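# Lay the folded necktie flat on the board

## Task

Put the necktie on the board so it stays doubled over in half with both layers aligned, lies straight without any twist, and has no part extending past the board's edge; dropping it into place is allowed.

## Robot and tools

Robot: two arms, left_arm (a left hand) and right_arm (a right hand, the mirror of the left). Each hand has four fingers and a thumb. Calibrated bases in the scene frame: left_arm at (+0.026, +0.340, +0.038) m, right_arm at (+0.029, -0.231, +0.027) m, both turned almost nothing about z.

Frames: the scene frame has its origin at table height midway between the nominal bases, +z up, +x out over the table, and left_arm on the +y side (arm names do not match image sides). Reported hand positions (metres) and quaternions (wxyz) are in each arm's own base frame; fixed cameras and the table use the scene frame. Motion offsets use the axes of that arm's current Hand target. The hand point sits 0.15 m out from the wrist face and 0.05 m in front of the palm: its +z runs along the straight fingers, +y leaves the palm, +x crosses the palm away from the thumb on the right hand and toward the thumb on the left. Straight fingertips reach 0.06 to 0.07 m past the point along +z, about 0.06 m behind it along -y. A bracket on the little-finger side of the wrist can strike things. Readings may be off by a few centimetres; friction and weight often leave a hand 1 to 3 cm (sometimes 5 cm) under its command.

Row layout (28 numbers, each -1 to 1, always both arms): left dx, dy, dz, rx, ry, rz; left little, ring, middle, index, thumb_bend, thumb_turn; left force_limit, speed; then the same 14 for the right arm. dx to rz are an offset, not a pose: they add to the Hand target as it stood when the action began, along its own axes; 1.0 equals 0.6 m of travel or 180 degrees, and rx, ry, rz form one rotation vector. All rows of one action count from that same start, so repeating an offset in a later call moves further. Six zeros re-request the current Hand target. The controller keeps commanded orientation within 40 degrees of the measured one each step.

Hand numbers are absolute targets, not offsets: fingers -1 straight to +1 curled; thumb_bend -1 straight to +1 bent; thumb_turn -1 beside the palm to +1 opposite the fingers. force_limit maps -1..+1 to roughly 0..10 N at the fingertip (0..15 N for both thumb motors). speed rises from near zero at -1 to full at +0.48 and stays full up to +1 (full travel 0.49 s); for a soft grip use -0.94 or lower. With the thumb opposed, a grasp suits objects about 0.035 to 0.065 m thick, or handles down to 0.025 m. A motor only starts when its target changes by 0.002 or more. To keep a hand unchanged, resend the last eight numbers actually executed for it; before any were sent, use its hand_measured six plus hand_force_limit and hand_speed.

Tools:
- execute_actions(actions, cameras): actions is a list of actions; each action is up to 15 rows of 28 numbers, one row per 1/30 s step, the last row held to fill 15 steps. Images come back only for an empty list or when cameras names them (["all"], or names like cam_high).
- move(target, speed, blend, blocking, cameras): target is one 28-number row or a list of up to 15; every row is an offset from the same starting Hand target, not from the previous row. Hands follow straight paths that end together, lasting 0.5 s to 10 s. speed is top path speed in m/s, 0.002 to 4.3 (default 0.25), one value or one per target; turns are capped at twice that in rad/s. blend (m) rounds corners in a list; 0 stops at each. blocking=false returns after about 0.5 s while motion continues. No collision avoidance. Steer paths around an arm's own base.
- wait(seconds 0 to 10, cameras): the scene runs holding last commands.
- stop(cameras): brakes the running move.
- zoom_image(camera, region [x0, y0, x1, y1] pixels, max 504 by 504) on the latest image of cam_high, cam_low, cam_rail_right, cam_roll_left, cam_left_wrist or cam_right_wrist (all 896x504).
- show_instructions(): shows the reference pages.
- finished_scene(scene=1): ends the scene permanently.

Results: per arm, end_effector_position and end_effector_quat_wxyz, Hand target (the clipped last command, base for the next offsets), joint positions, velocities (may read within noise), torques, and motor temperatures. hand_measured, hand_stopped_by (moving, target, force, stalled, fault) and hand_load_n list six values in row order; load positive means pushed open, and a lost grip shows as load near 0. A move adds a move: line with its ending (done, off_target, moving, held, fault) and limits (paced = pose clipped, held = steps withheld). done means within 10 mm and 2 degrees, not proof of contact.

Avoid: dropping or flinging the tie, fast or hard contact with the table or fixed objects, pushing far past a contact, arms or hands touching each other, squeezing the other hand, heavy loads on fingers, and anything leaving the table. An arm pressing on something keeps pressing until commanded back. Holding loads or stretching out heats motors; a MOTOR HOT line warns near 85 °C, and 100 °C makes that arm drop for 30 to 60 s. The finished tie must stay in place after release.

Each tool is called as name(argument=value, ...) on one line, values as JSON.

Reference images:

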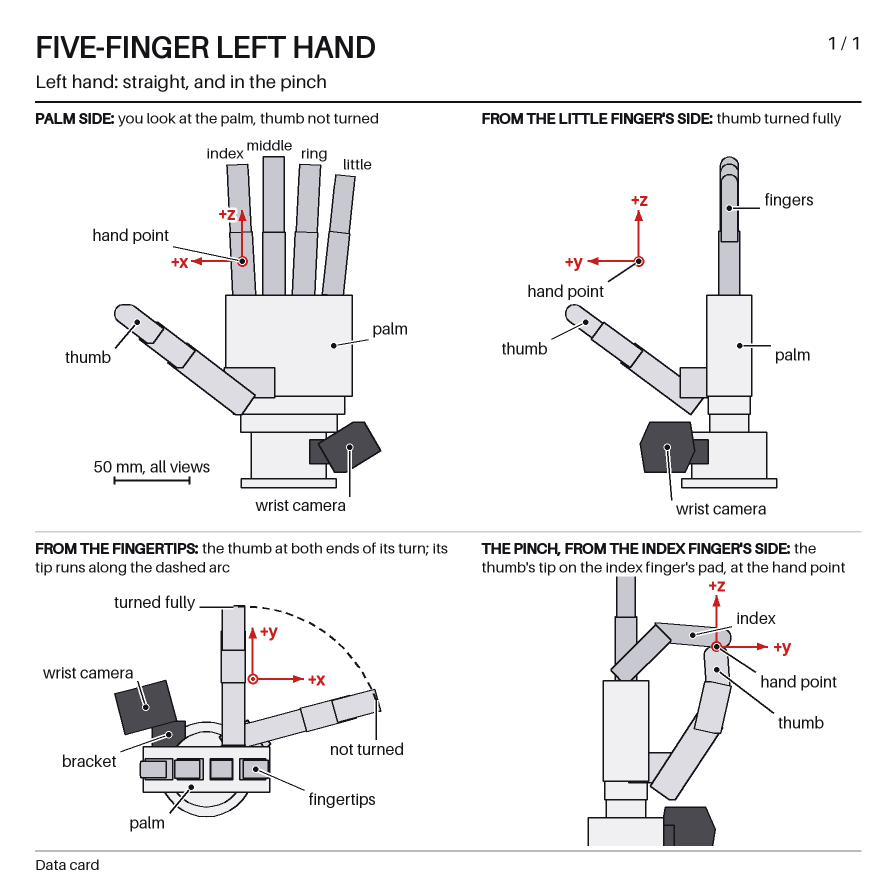

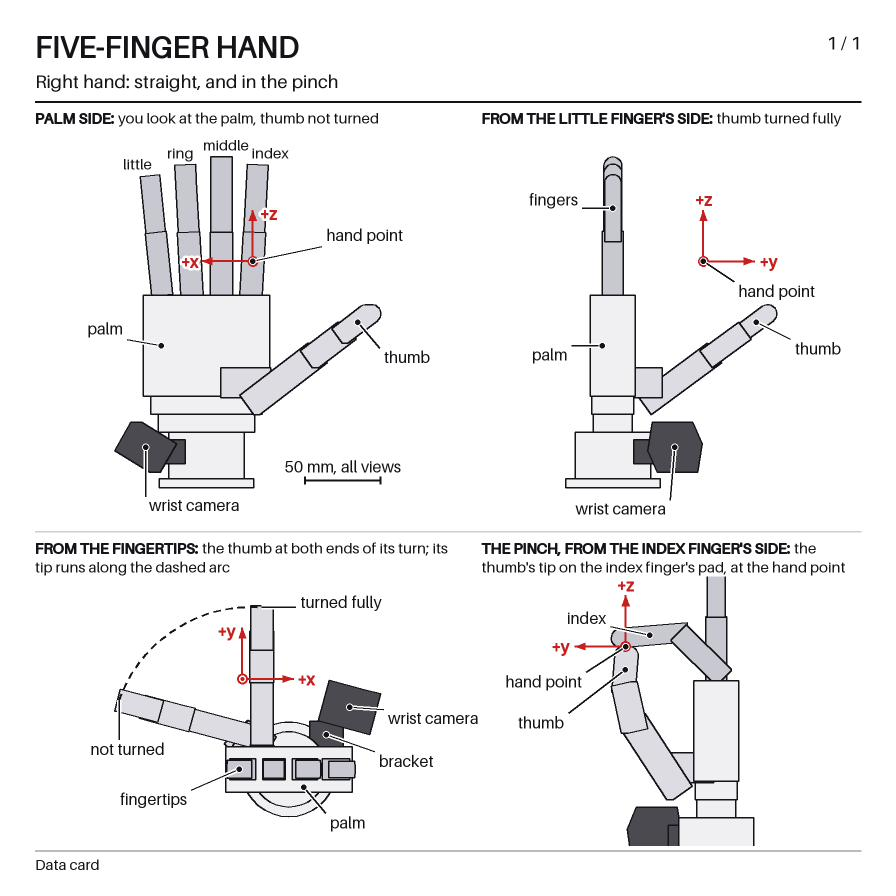

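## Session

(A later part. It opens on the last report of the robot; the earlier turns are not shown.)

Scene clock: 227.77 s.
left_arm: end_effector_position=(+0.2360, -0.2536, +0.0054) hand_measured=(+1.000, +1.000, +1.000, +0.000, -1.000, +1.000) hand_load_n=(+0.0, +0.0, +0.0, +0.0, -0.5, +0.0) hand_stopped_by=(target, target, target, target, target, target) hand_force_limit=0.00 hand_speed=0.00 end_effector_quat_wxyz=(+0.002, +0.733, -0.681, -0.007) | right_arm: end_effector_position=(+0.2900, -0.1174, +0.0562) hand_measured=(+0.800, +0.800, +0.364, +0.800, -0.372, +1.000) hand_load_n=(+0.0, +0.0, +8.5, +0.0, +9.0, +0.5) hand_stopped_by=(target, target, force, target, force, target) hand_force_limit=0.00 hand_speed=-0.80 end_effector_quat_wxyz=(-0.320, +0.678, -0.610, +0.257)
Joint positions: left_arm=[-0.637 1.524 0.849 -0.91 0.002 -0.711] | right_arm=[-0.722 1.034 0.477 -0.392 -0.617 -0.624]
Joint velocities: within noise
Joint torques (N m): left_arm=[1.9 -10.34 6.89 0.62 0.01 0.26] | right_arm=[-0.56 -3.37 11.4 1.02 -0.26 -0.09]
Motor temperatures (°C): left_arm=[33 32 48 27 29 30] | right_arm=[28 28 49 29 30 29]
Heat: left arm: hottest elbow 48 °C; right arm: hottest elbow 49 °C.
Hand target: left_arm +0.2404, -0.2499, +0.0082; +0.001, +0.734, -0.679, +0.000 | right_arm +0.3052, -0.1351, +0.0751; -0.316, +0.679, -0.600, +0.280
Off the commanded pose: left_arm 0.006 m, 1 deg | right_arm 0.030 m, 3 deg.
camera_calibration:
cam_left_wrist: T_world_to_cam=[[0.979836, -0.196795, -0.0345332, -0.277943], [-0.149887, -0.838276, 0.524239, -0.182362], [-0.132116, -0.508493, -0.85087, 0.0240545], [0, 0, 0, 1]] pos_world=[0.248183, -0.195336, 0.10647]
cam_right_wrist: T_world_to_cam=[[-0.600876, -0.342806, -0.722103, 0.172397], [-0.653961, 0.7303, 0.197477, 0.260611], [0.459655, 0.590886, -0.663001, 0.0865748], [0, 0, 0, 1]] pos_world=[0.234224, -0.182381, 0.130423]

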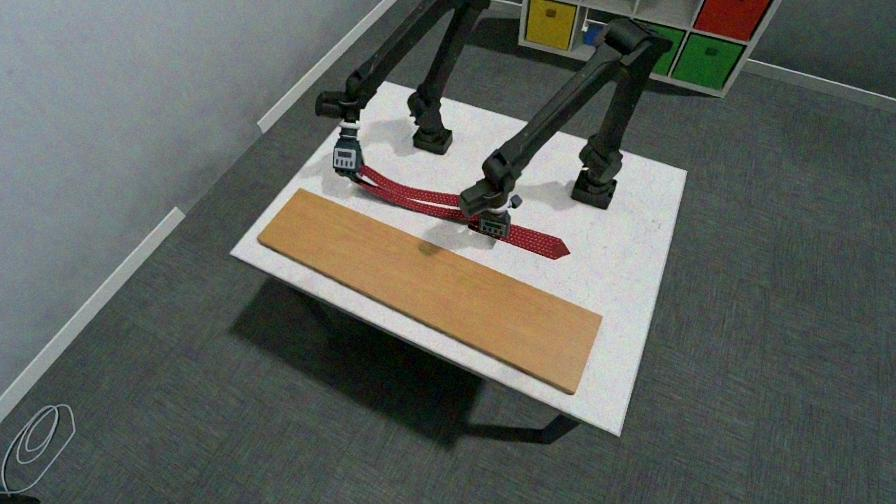

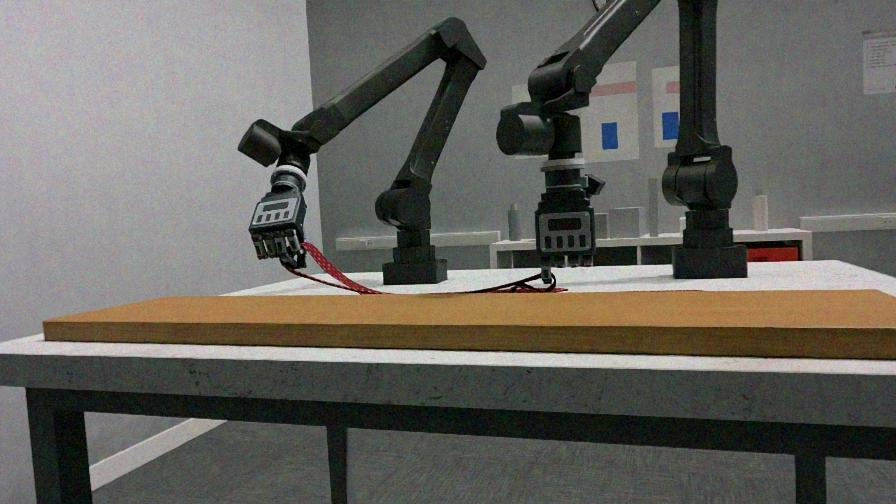

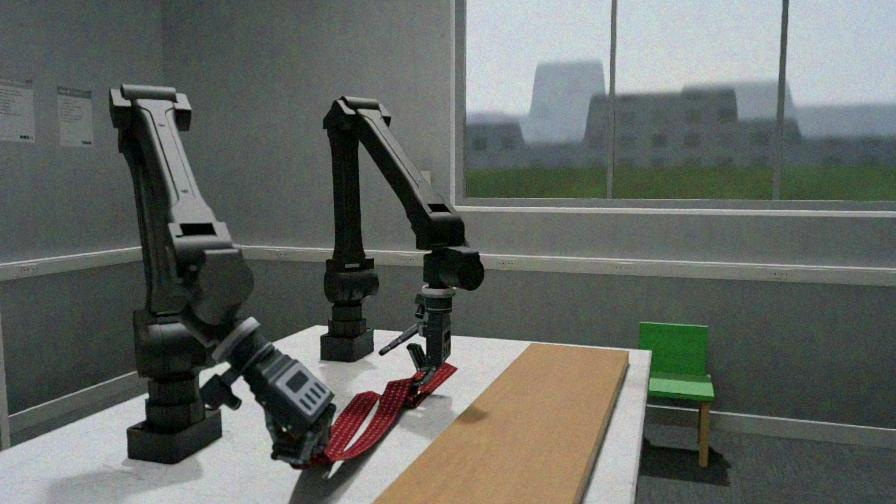

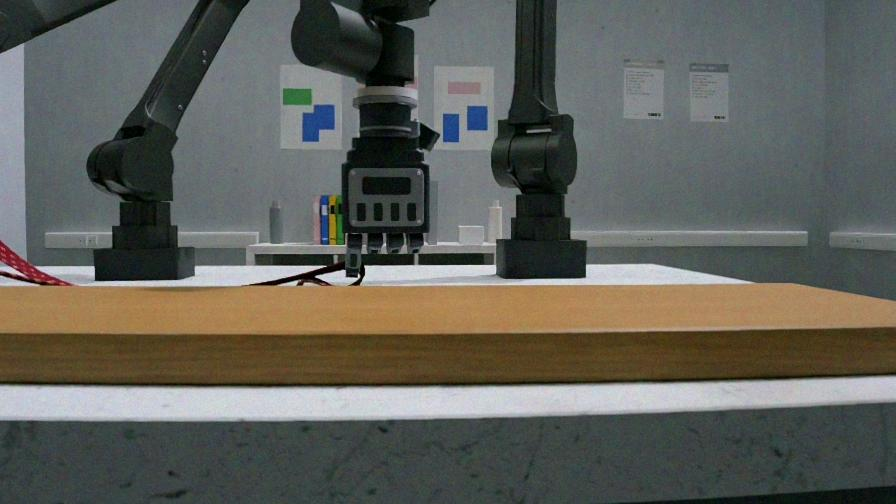

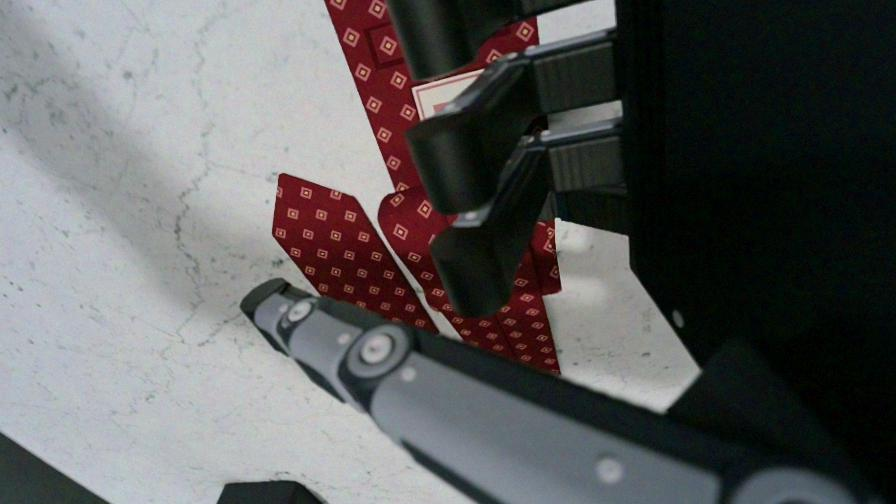

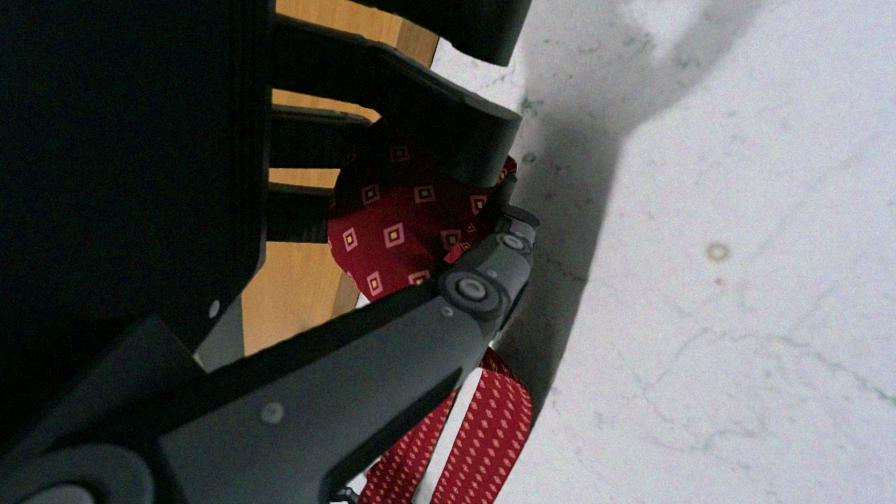

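move(target=[[0.009,-0.1163,0.0,0,0,0,1,1,1,0.0,-1,1,0,0, 0,0,0,0,0,0,0.8,0.8,0.8,0.8,0.0,1,0.0,-0.8],[0.009,-0.1163,-0.203,0,0,0,1,1,1,0.0,-1,1,0,0, 0,0,0,0,0,0,0.8,0.8,0.8,0.8,0.0,1,0.0,-0.8],[0.0183,0.1944,-0.203,0,0,0,-1,-1,-1,-1,-1,-1,0,0, 0,0,0,0,0,0,0.8,0.8,0.8,0.8,0.0,1,0.0,-0.8]], speed=[0.06,0.12,0.15], cameras=["cam_high","cam_low","cam_left_wrist"])

zoom_image(camera="cam_high", region=[330, 140, 580, 270])

Scene clock: 245.47 s.
left_arm: end_effector_position=(+0.1306, -0.2699, +0.1285) hand_measured=(-1.000, -1.000, -1.000, -1.000, -1.000, -1.000) hand_load_n=(+0.0, +0.0, +0.0, +0.0, +0.0, +0.0) hand_stopped_by=(target, target, target, target, target, target) hand_force_limit=0.00 hand_speed=0.00 end_effector_quat_wxyz=(+0.001, +0.736, -0.677, +0.000) | right_arm: end_effector_position=(+0.2900, -0.1174, +0.0562) hand_measured=(+0.800, +0.800, +0.364, +0.800, -0.372, +1.000) hand_load_n=(+0.0, +0.0, +8.5, +0.5, +9.5, +1.0) hand_stopped_by=(target, target, force, target, force, target) hand_force_limit=0.00 hand_speed=-0.80 end_effector_quat_wxyz=(-0.320, +0.678, -0.610, +0.257)
Joint positions: left_arm=[-0.891 1.163 0.875 -1.282 0.003 -0.974] | right_arm=[-0.722 1.034 0.477 -0.392 -0.617 -0.624]
Joint torques (N m): left_arm=[-0.38 -6.48 8.5 0.08 0 0.03] | right_arm=[-0.44 -3.25 11.37 0.85 -0.31 -0.07]
Heat: left arm: hottest elbow 46 °C; right arm: hottest elbow 49 °C.
Hand target: left_arm +0.1250, -0.2697, +0.1303; +0.001, +0.734, -0.679, +0.000 | right_arm +0.3052, -0.1351, +0.0751; -0.316, +0.679, -0.600, +0.280
Off the commanded pose: left_arm 0.006 m, 0 deg | right_arm 0.030 m, 3 deg.
move: off_target (right_arm)
camera_calibration:
cam_left_wrist: T_world_to_cam=[[0.981925, -0.188075, -0.0212255, -0.173349], [-0.148442, -0.834832, 0.530114, -0.27636], [-0.117421, -0.517381, -0.847661, 0.10185], [0, 0, 0, 1]] pos_world=[0.141152, -0.210622, 0.229157]
Images, in order (width x height): cam_high 896x504, cam_low 896x504, cam_left_wrist 896x504.

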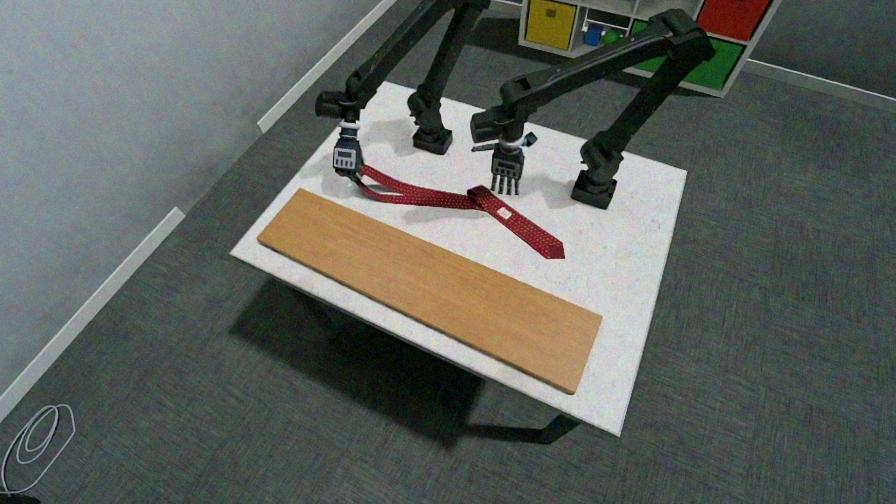

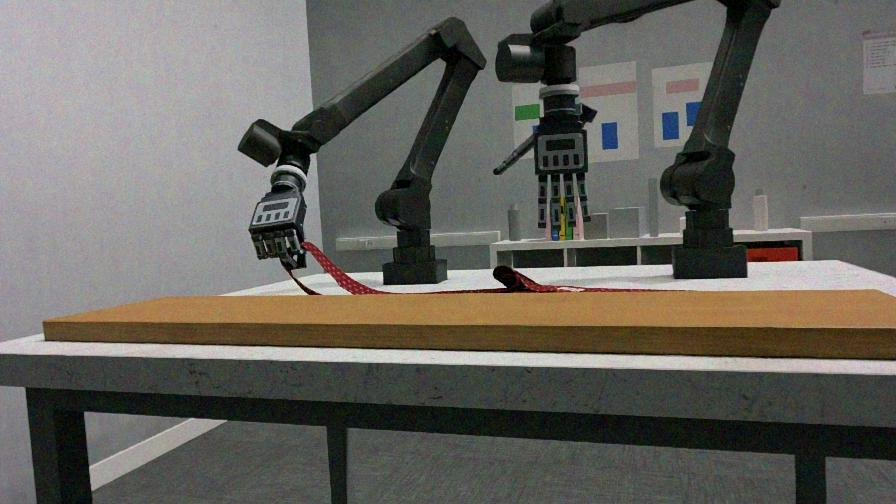

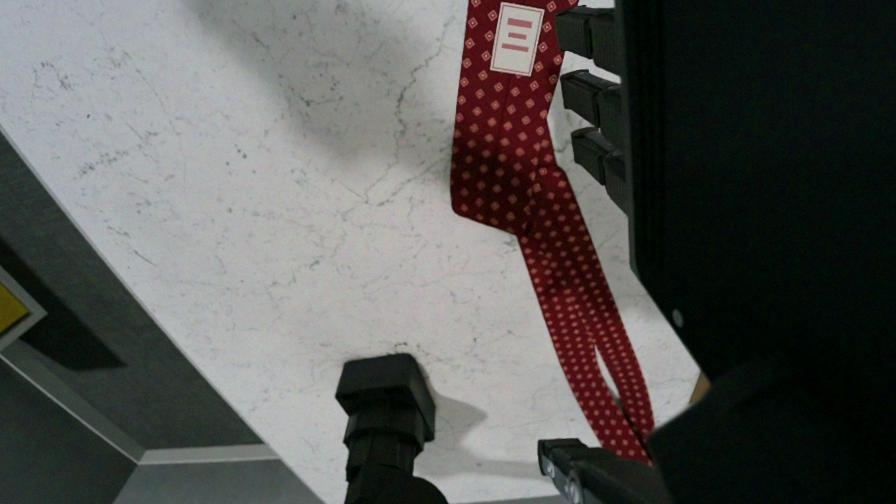

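Scaled by 2.016 from the camera's 896x504 image, which has a finer 1280x720 frame.

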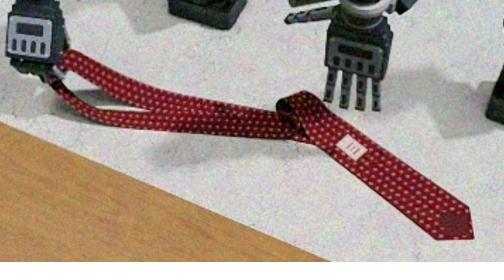

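execute_actions(actions=[], cameras=["all"])

Scene clock: 247.77 s.
left_arm: end_effector_position=(+0.1306, -0.2699, +0.1285) hand_measured=(-1.000, -1.000, -1.000, -1.000, -1.000, -1.000) hand_load_n=(+0.0, +0.0, +0.0, +0.0, +0.0, +0.0) hand_stopped_by=(target, target, target, target, target, target) hand_force_limit=0.00 hand_speed=0.00 end_effector_quat_wxyz=(+0.001, +0.736, -0.677, +0.000) | right_arm: end_effector_position=(+0.2900, -0.1174, +0.0562) hand_measured=(+0.800, +0.800, +0.364, +0.800, -0.372, +1.000) hand_load_n=(+0.0, +0.0, +8.5, +0.0, +9.5, +0.5) hand_stopped_by=(target, target, force, target, force, target) hand_force_limit=0.00 hand_speed=-0.80 end_effector_quat_wxyz=(-0.320, +0.678, -0.610, +0.257)
Joint positions: left_arm=[-0.891 1.163 0.875 -1.282 0.003 -0.974] | right_arm=[-0.722 1.034 0.477 -0.392 -0.617 -0.624]
Joint velocities: within noise
Joint torques (N m): left_arm=[-0.38 -6.48 8.51 0.09 0 0.03] | right_arm=[-1.44 -2.78 11.6 0.9 -0.33 -0.17]
Motor temperatures (°C): left_arm=[33 31 46 27 29 30] | right_arm=[28 28 49 29 29 29]
Heat: left arm: hottest elbow 46 °C; right arm: hottest elbow 49 °C.
Hand target: left_arm +0.1250, -0.2697, +0.1303; +0.001, +0.734, -0.679, +0.000 | right_arm +0.3052, -0.1351, +0.0751; -0.316, +0.679, -0.600, +0.280
Off the commanded pose: left_arm 0.006 m, 0 deg | right_arm 0.030 m, 3 deg.
camera_calibration:
cam_left_wrist: T_world_to_cam=[[0.981925, -0.188075, -0.0212255, -0.173349], [-0.148442, -0.834832, 0.530114, -0.27636], [-0.117421, -0.517381, -0.847661, 0.10185], [0, 0, 0, 1]] pos_world=[0.141152, -0.210622, 0.229157]
cam_right_wrist: T_world_to_cam=[[-0.600876, -0.342806, -0.722103, 0.172397], [-0.653961, 0.7303, 0.197477, 0.260611], [0.459655, 0.590886, -0.663001, 0.0865748], [0, 0, 0, 1]] pos_world=[0.234224, -0.182381, 0.130423]

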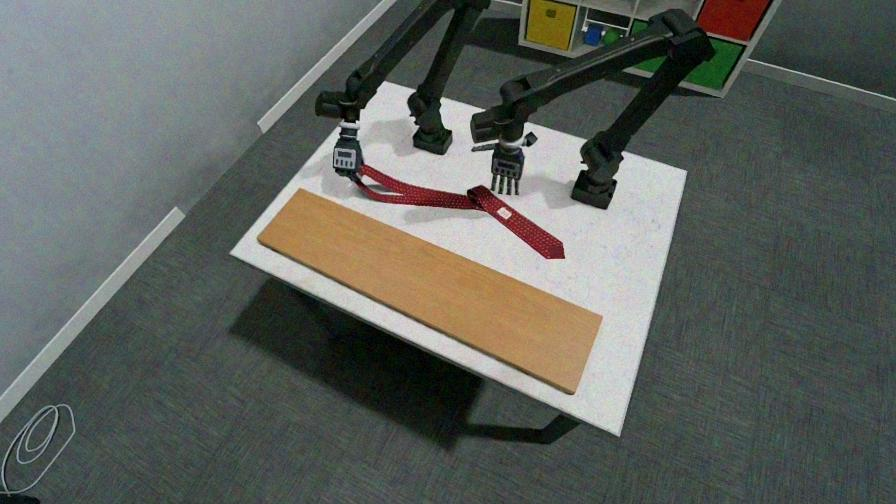

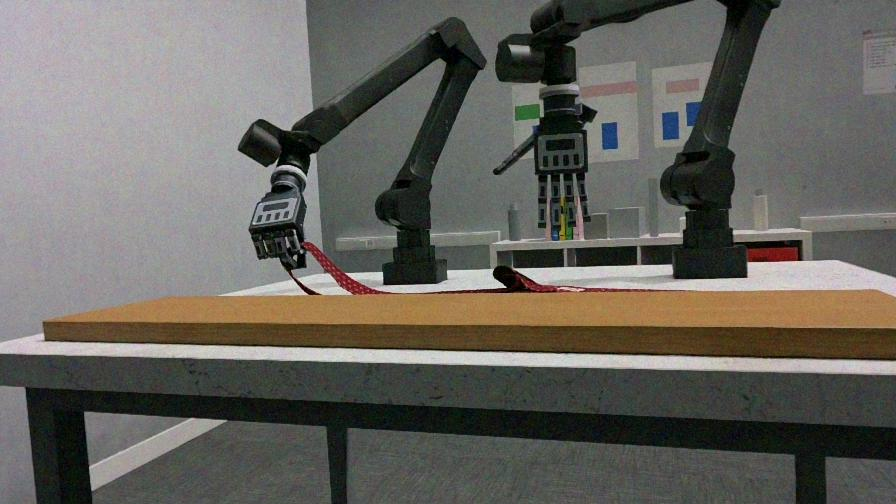

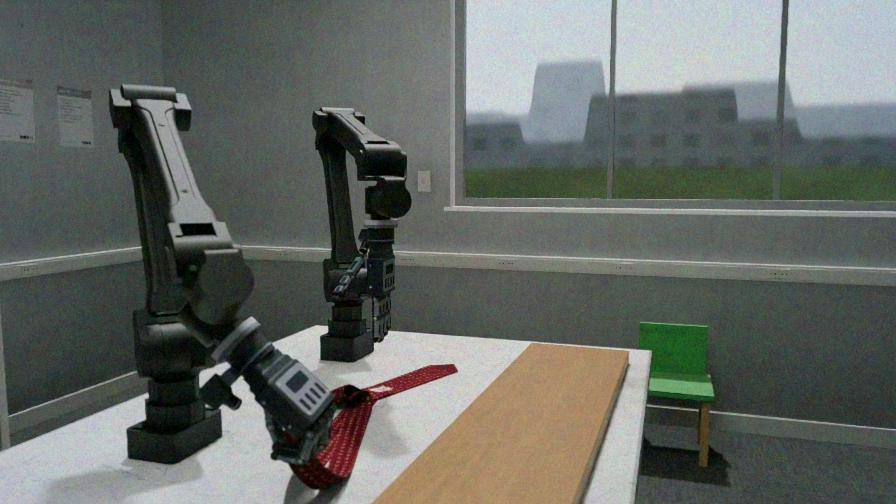

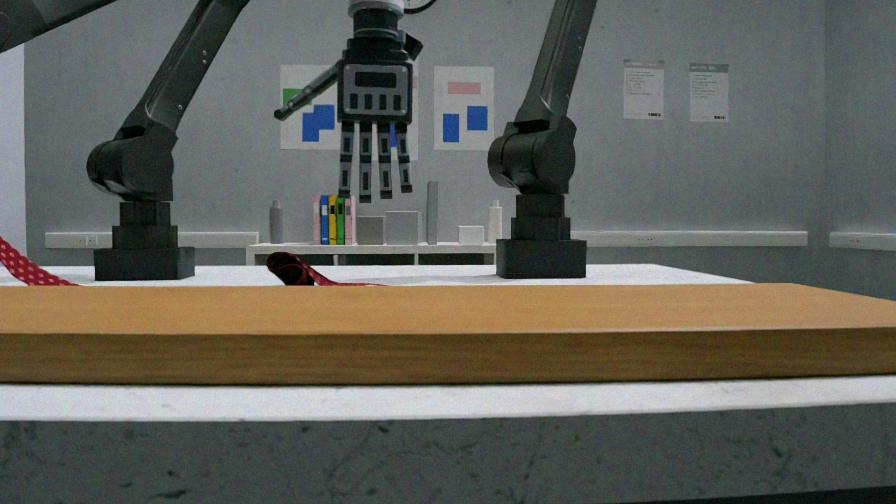

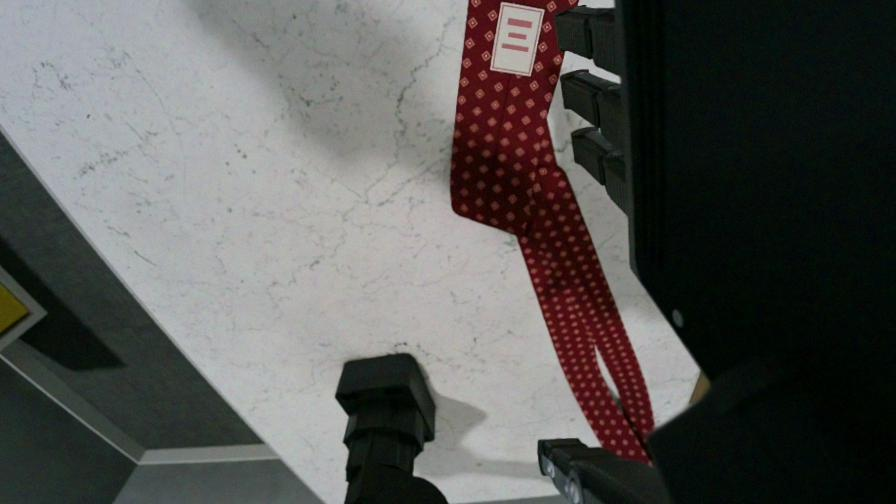

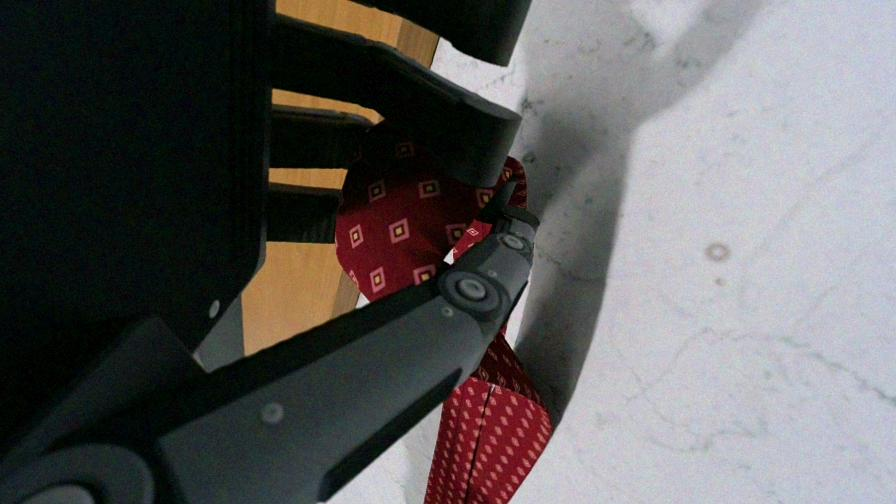

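zoom_image(camera="cam_high", region=[320, 140, 600, 290])

zoom_image(camera="cam_left_wrist", region=[420, 120, 720, 480])

zoom_image(camera="cam_rail_right", region=[220, 320, 500, 504])

Scaled by 1.800 from the camera's 896x504 image, which has a finer 1280x720 frame.

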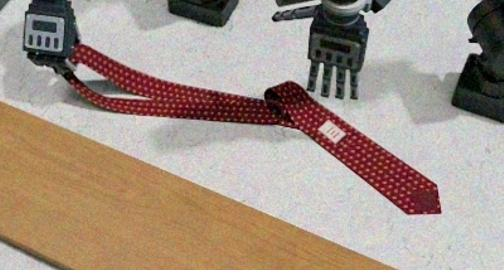

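Scaled by 1.400 from the camera's 896x504 image, which has a finer 1280x720 frame.

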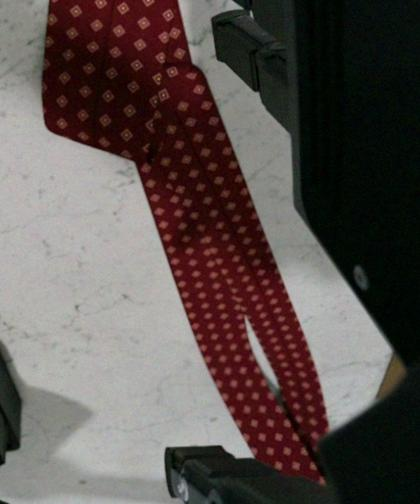

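Scaled by 1.800 from the camera's 896x504 image, which has a finer 1280x720 frame.

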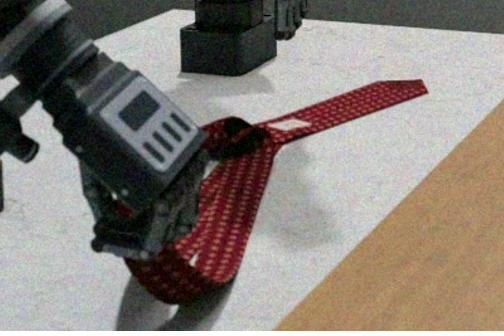

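zoom_image(camera="cam_high", region=[430, 170, 540, 232])

zoom_image(camera="cam_left_wrist", region=[430, 100, 630, 300])

zoom_image(camera="cam_low", region=[440, 240, 640, 310])

zoom_image(camera="cam_roll_left", region=[220, 230, 420, 300])

zoom_image(camera="cam_rail_right", region=[320, 350, 420, 450])

Scaled by 4.582 from the camera's 896x504 image, which has a finer 1280x720 frame.

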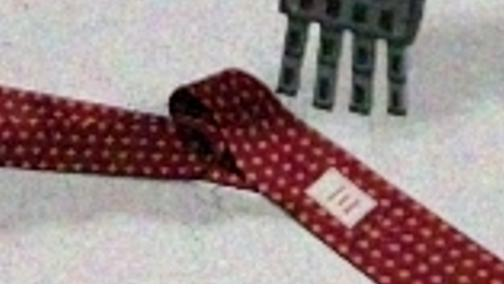

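Scaled by 2.520 from the camera's 896x504 image, which has a finer 1280x720 frame.

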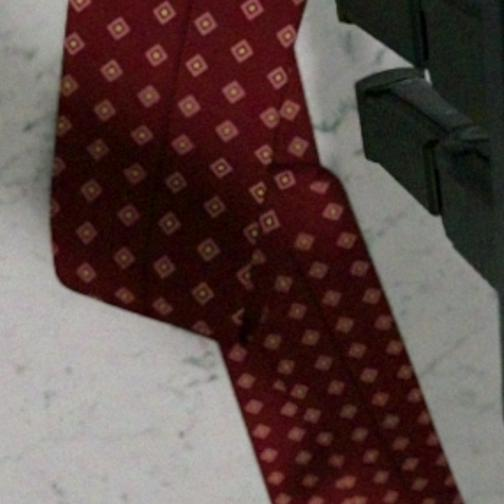

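Scaled by 2.520 from the camera's 896x504 image, which has a finer 1280x720 frame.

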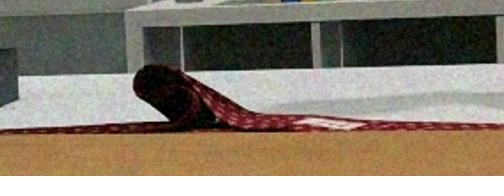

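Scaled by 2.520 from the camera's 896x504 image, which has a finer 1280x720 frame.

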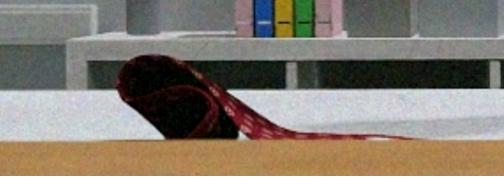

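Scaled by 5.040 from the camera's 896x504 image, which has a finer 1280x720 frame.

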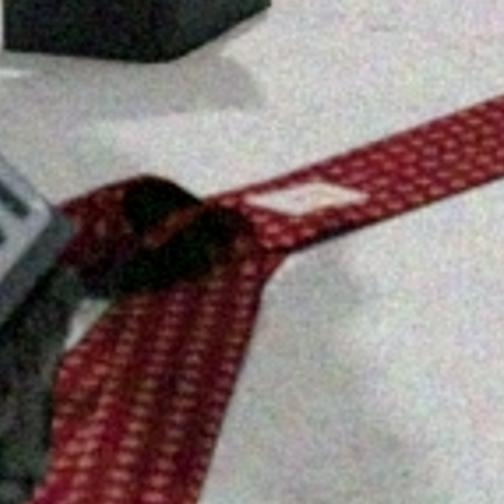

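move(target=[-0.2433,-0.1175,0,0,0,0,-1,-1,-1,-1,-1,-1,0,0,0,0,0,0,0,0,0.8,0.8,0.8,0.8,0.0,1,0,-0.8], speed=0.2, cameras=["cam_left_wrist","cam_high","cam_roll_left"])

Scene clock: 256.77 s.
left_arm: end_effector_position=(+0.1841, -0.1223, +0.1275) hand_measured=(-1.000, -1.000, -1.000, -1.000, -1.000, -1.000) hand_load_n=(+0.0, +0.0, +0.0, +0.0, -0.5, +0.0) hand_stopped_by=(target, target, target, target, target, target) hand_force_limit=0.00 hand_speed=0.00 end_effector_quat_wxyz=(-0.001, +0.732, -0.681, +0.000) | right_arm: end_effector_position=(+0.2900, -0.1174, +0.0562) hand_measured=(+0.800, +0.800, +0.364, +0.800, -0.372, +1.000) hand_load_n=(+0.0, +0.0, +8.5, +0.0, +9.0, +0.5) hand_stopped_by=(target, target, force, target, force, target) hand_force_limit=0.00 hand_speed=-0.80 end_effector_quat_wxyz=(-0.320, +0.678, -0.610, +0.257)
Joint positions: left_arm=[-0.346 1.035 0.783 -1.318 -0.002 -0.417] | right_arm=[-0.722 1.034 0.477 -0.392 -0.617 -0.624]
Joint torques (N m): left_arm=[2.02 -4.13 9.09 -0.03 0.18 0.25] | right_arm=[-1.26 -4.07 11.25 0.85 -0.32 -0.14]
Heat: left arm: hottest elbow 45 °C; right arm: hottest elbow 49 °C.
Hand target: left_arm +0.1842, -0.1188, +0.1300; +0.001, +0.734, -0.679, +0.000 | right_arm +0.3052, -0.1351, +0.0751; -0.316, +0.679, -0.600, +0.280
Off the commanded pose: left_arm 0.004 m, 0 deg | right_arm 0.030 m, 3 deg.
move: off_target (right_arm)
camera_calibration:
cam_left_wrist: T_world_to_cam=[[0.979797, -0.199227, -0.0175003, -0.199664], [-0.160358, -0.834892, 0.526536, -0.142008], [-0.119511, -0.513092, -0.849973, 0.184801], [0, 0, 0, 1]] pos_world=[0.194944, -0.0635196, 0.228354]
Images, in order (width x height): cam_high 896x504, cam_roll_left 896x504, cam_left_wrist 896x504.

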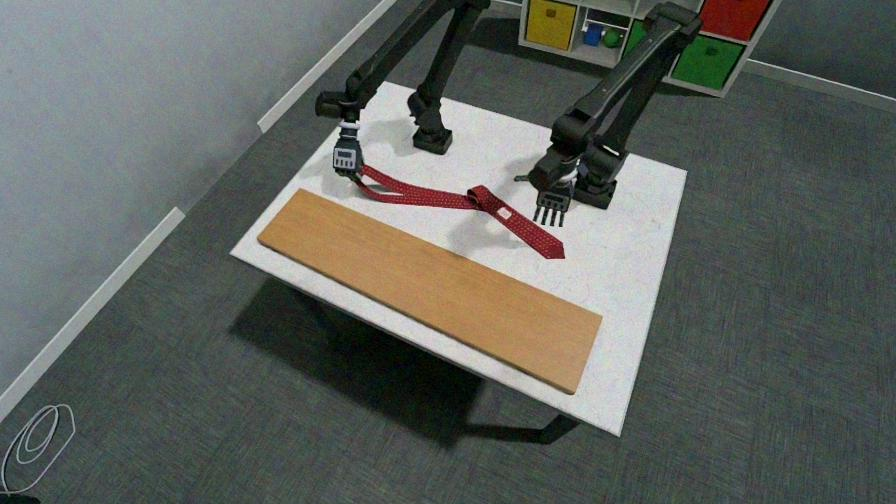

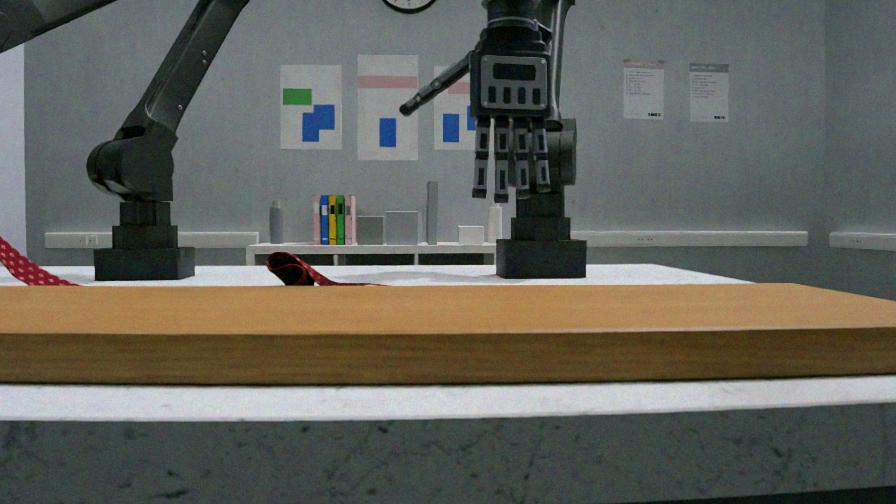

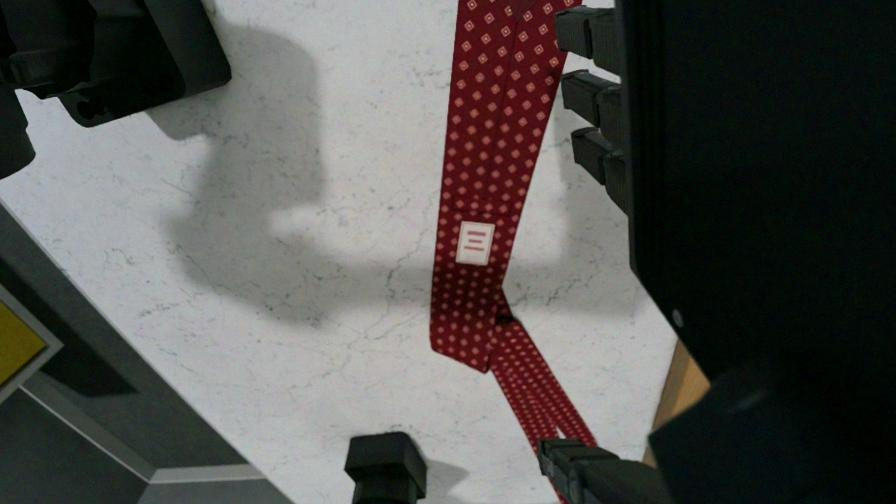

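move(target=[[0.0177,0.0317,0,0,0,0,-1,-1,-1,-1,-1,-1,0,0,0,0,0,0,0,0,0.8,0.8,0.8,0.8,0.0,1,0,-0.8],[0.0177,0.0317,0.1433,0,0,0,-1,-1,-1,-1,-1,-1,0,0,0,0,0,0,0,0,0.8,0.8,0.8,0.8,0.0,1,0,-0.8],[0.0177,0.0317,0.178,0,0,0,-1,-1,-1,-1,-1,-1,0,0,0,0,0,0,0,0,0.8,0.8,0.8,0.8,0.0,1,0,-0.8]], speed=[0.1,0.1,0.03], cameras=["cam_left_wrist","cam_high"])

Scene clock: 261.77 s.
left_arm: end_effector_position=(+0.1680, -0.1274, +0.0292) hand_measured=(-1.000, -1.000, -1.000, -1.000, -1.000, -1.000) hand_load_n=(+0.0, +0.0, -1.0, +0.0, +0.0, +0.0) hand_stopped_by=(target, target, target, target, target, target) hand_force_limit=0.00 hand_speed=0.00 end_effector_quat_wxyz=(-0.002, +0.735, -0.678, +0.004) | right_arm: end_effector_position=(+0.2900, -0.1174, +0.0562) hand_measured=(+0.800, +0.800, +0.364, +0.800, -0.372, +1.000) hand_load_n=(+0.0, +0.0, +8.5, +0.0, +9.5, +0.5) hand_stopped_by=(target, target, force, target, force, target) hand_force_limit=0.00 hand_speed=-0.80 end_effector_quat_wxyz=(-0.320, +0.678, -0.610, +0.257)
Joint positions: left_arm=[-0.385 1.119 0.558 -1.001 -0.001 -0.466] | right_arm=[-0.722 1.034 0.477 -0.392 -0.617 -0.624]
Joint torques (N m): left_arm=[-0.44 -2.26 7.49 1.14 0.13 0.01] | right_arm=[-1.44 -3.43 11.41 0.8 -0.29 -0.03]
Heat: left arm: hottest elbow 45 °C; right arm: hottest elbow 49 °C.
Hand target: left_arm +0.1660, -0.1310, +0.0232; +0.001, +0.734, -0.680, +0.000 | right_arm +0.3052, -0.1351, +0.0751; -0.316, +0.679, -0.600, +0.280
Off the commanded pose: left_arm 0.007 m, 1 deg | right_arm 0.030 m, 3 deg.
move: off_target (right_arm)
camera_calibration:
cam_left_wrist: T_world_to_cam=[[0.981804, -0.189621, -0.010223, -0.185865], [-0.155583, -0.834099, 0.529219, -0.097831], [-0.108878, -0.517999, -0.848424, 0.0942597], [0, 0, 0, 1]] pos_world=[0.177525, -0.0680183, 0.129846]
Images, in order (width x height): cam_high 896x504, cam_left_wrist 896x504.

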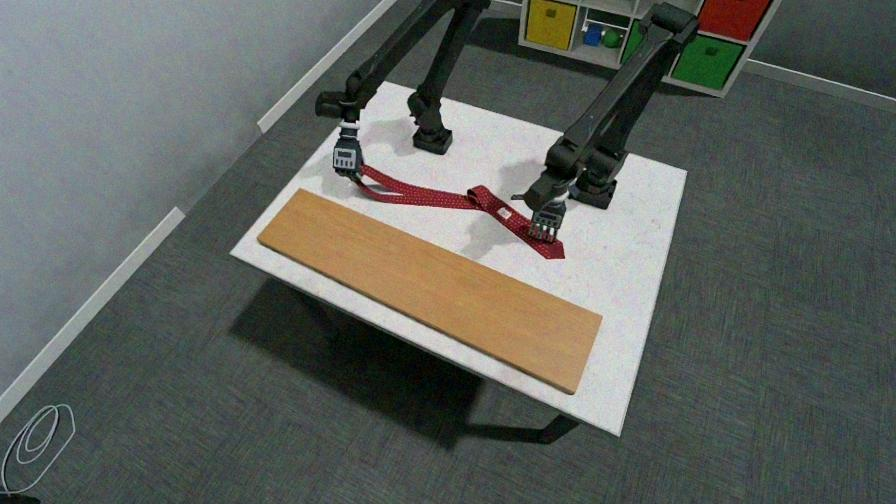

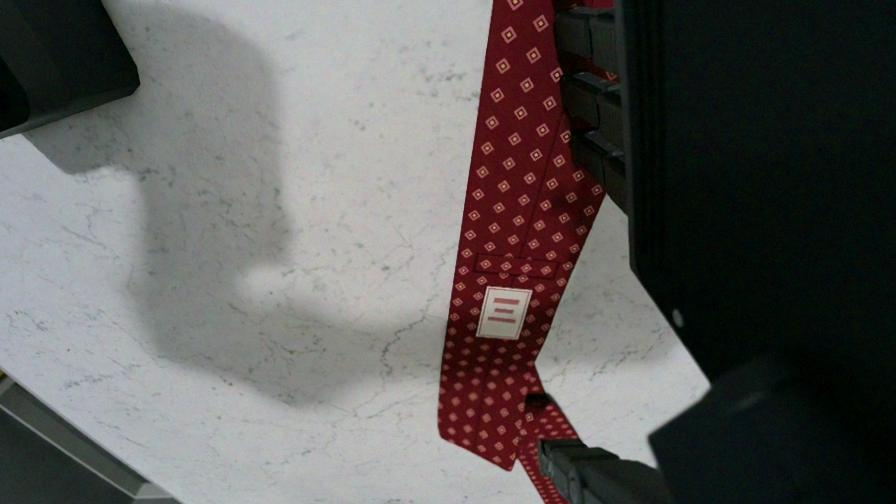

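move(target=[-0.1955,-0.0653,0.007,0,0,0,-1,-1,-1,-1,-1,-1,0,0,0,0,0,0,0,0,0.8,0.8,0.8,0.8,0.0,1,0,-0.8], speed=0.08, cameras=["cam_left_wrist","cam_high"])

Scene clock: 264.53 s.
left_arm: end_effector_position=(+0.1944, -0.0220, +0.0273) hand_measured=(-1.000, -1.000, -1.000, -1.000, -1.000, -1.000) hand_load_n=(+0.0, +0.0, -2.0, +0.0, +0.0, +0.0) hand_stopped_by=(target, target, target, target, target, target) hand_force_limit=0.00 hand_speed=0.00 end_effector_quat_wxyz=(+0.001, +0.728, -0.686, +0.015) | right_arm: end_effector_position=(+0.2900, -0.1174, +0.0562) hand_measured=(+0.800, +0.800, +0.364, +0.800, -0.372, +1.000) hand_load_n=(-0.5, +0.0, +8.5, +0.0, +9.5, +0.5) hand_stopped_by=(target, target, force, target, force, target) hand_force_limit=0.00 hand_speed=-0.80 end_effector_quat_wxyz=(-0.320, +0.678, -0.610, +0.257)
Joint positions: left_arm=[0.068 1.145 0.57 -0.977 0.023 0.009] | right_arm=[-0.722 1.034 0.477 -0.392 -0.617 -0.624]
Joint torques (N m): left_arm=[2.96 -1.14 7.92 1.25 -0.8 0.23] | right_arm=[-0.73 -2.55 11.56 0.81 -0.33 -0.09]
Heat: left arm: hottest elbow 45 °C; right arm: hottest elbow 49 °C.
Hand target: left_arm +0.1960, -0.0110, +0.0188; +0.001, +0.734, -0.679, +0.000 | right_arm +0.3052, -0.1351, +0.0751; -0.316, +0.679, -0.600, +0.280
Off the commanded pose: left_arm 0.014 m, 2 deg | right_arm 0.030 m, 3 deg.
move: off_target (left_arm, right_arm)
camera_calibration:
cam_left_wrist: T_world_to_cam=[[0.97742, -0.211252, 0.00477486, -0.191874], [-0.17996, -0.82037, 0.542778, -0.000265202], [-0.110746, -0.531381, -0.839863, 0.149987], [0, 0, 0, 1]] pos_world=[0.204104, 0.0389491, 0.127029]
Images, in order (width x height): cam_high 896x504, cam_left_wrist 896x504.

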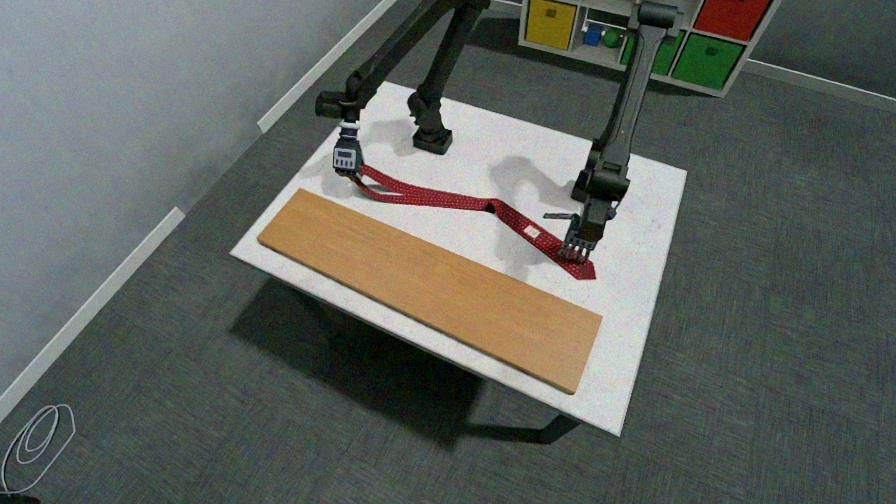

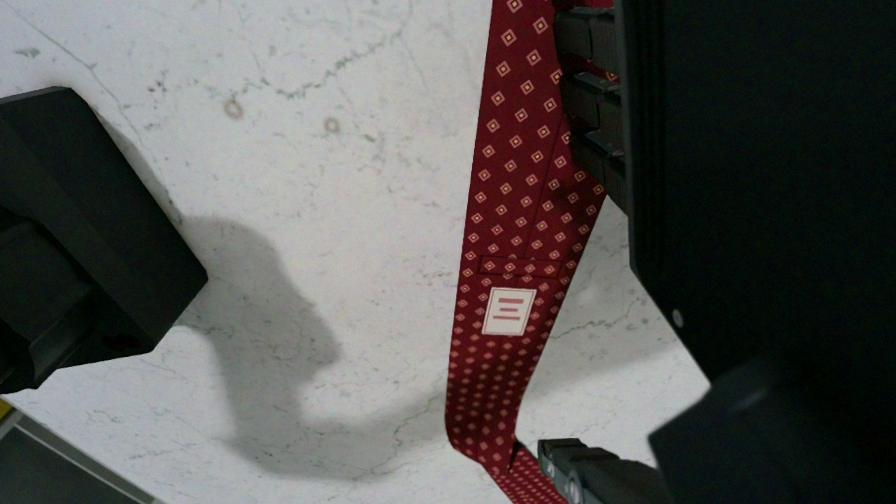

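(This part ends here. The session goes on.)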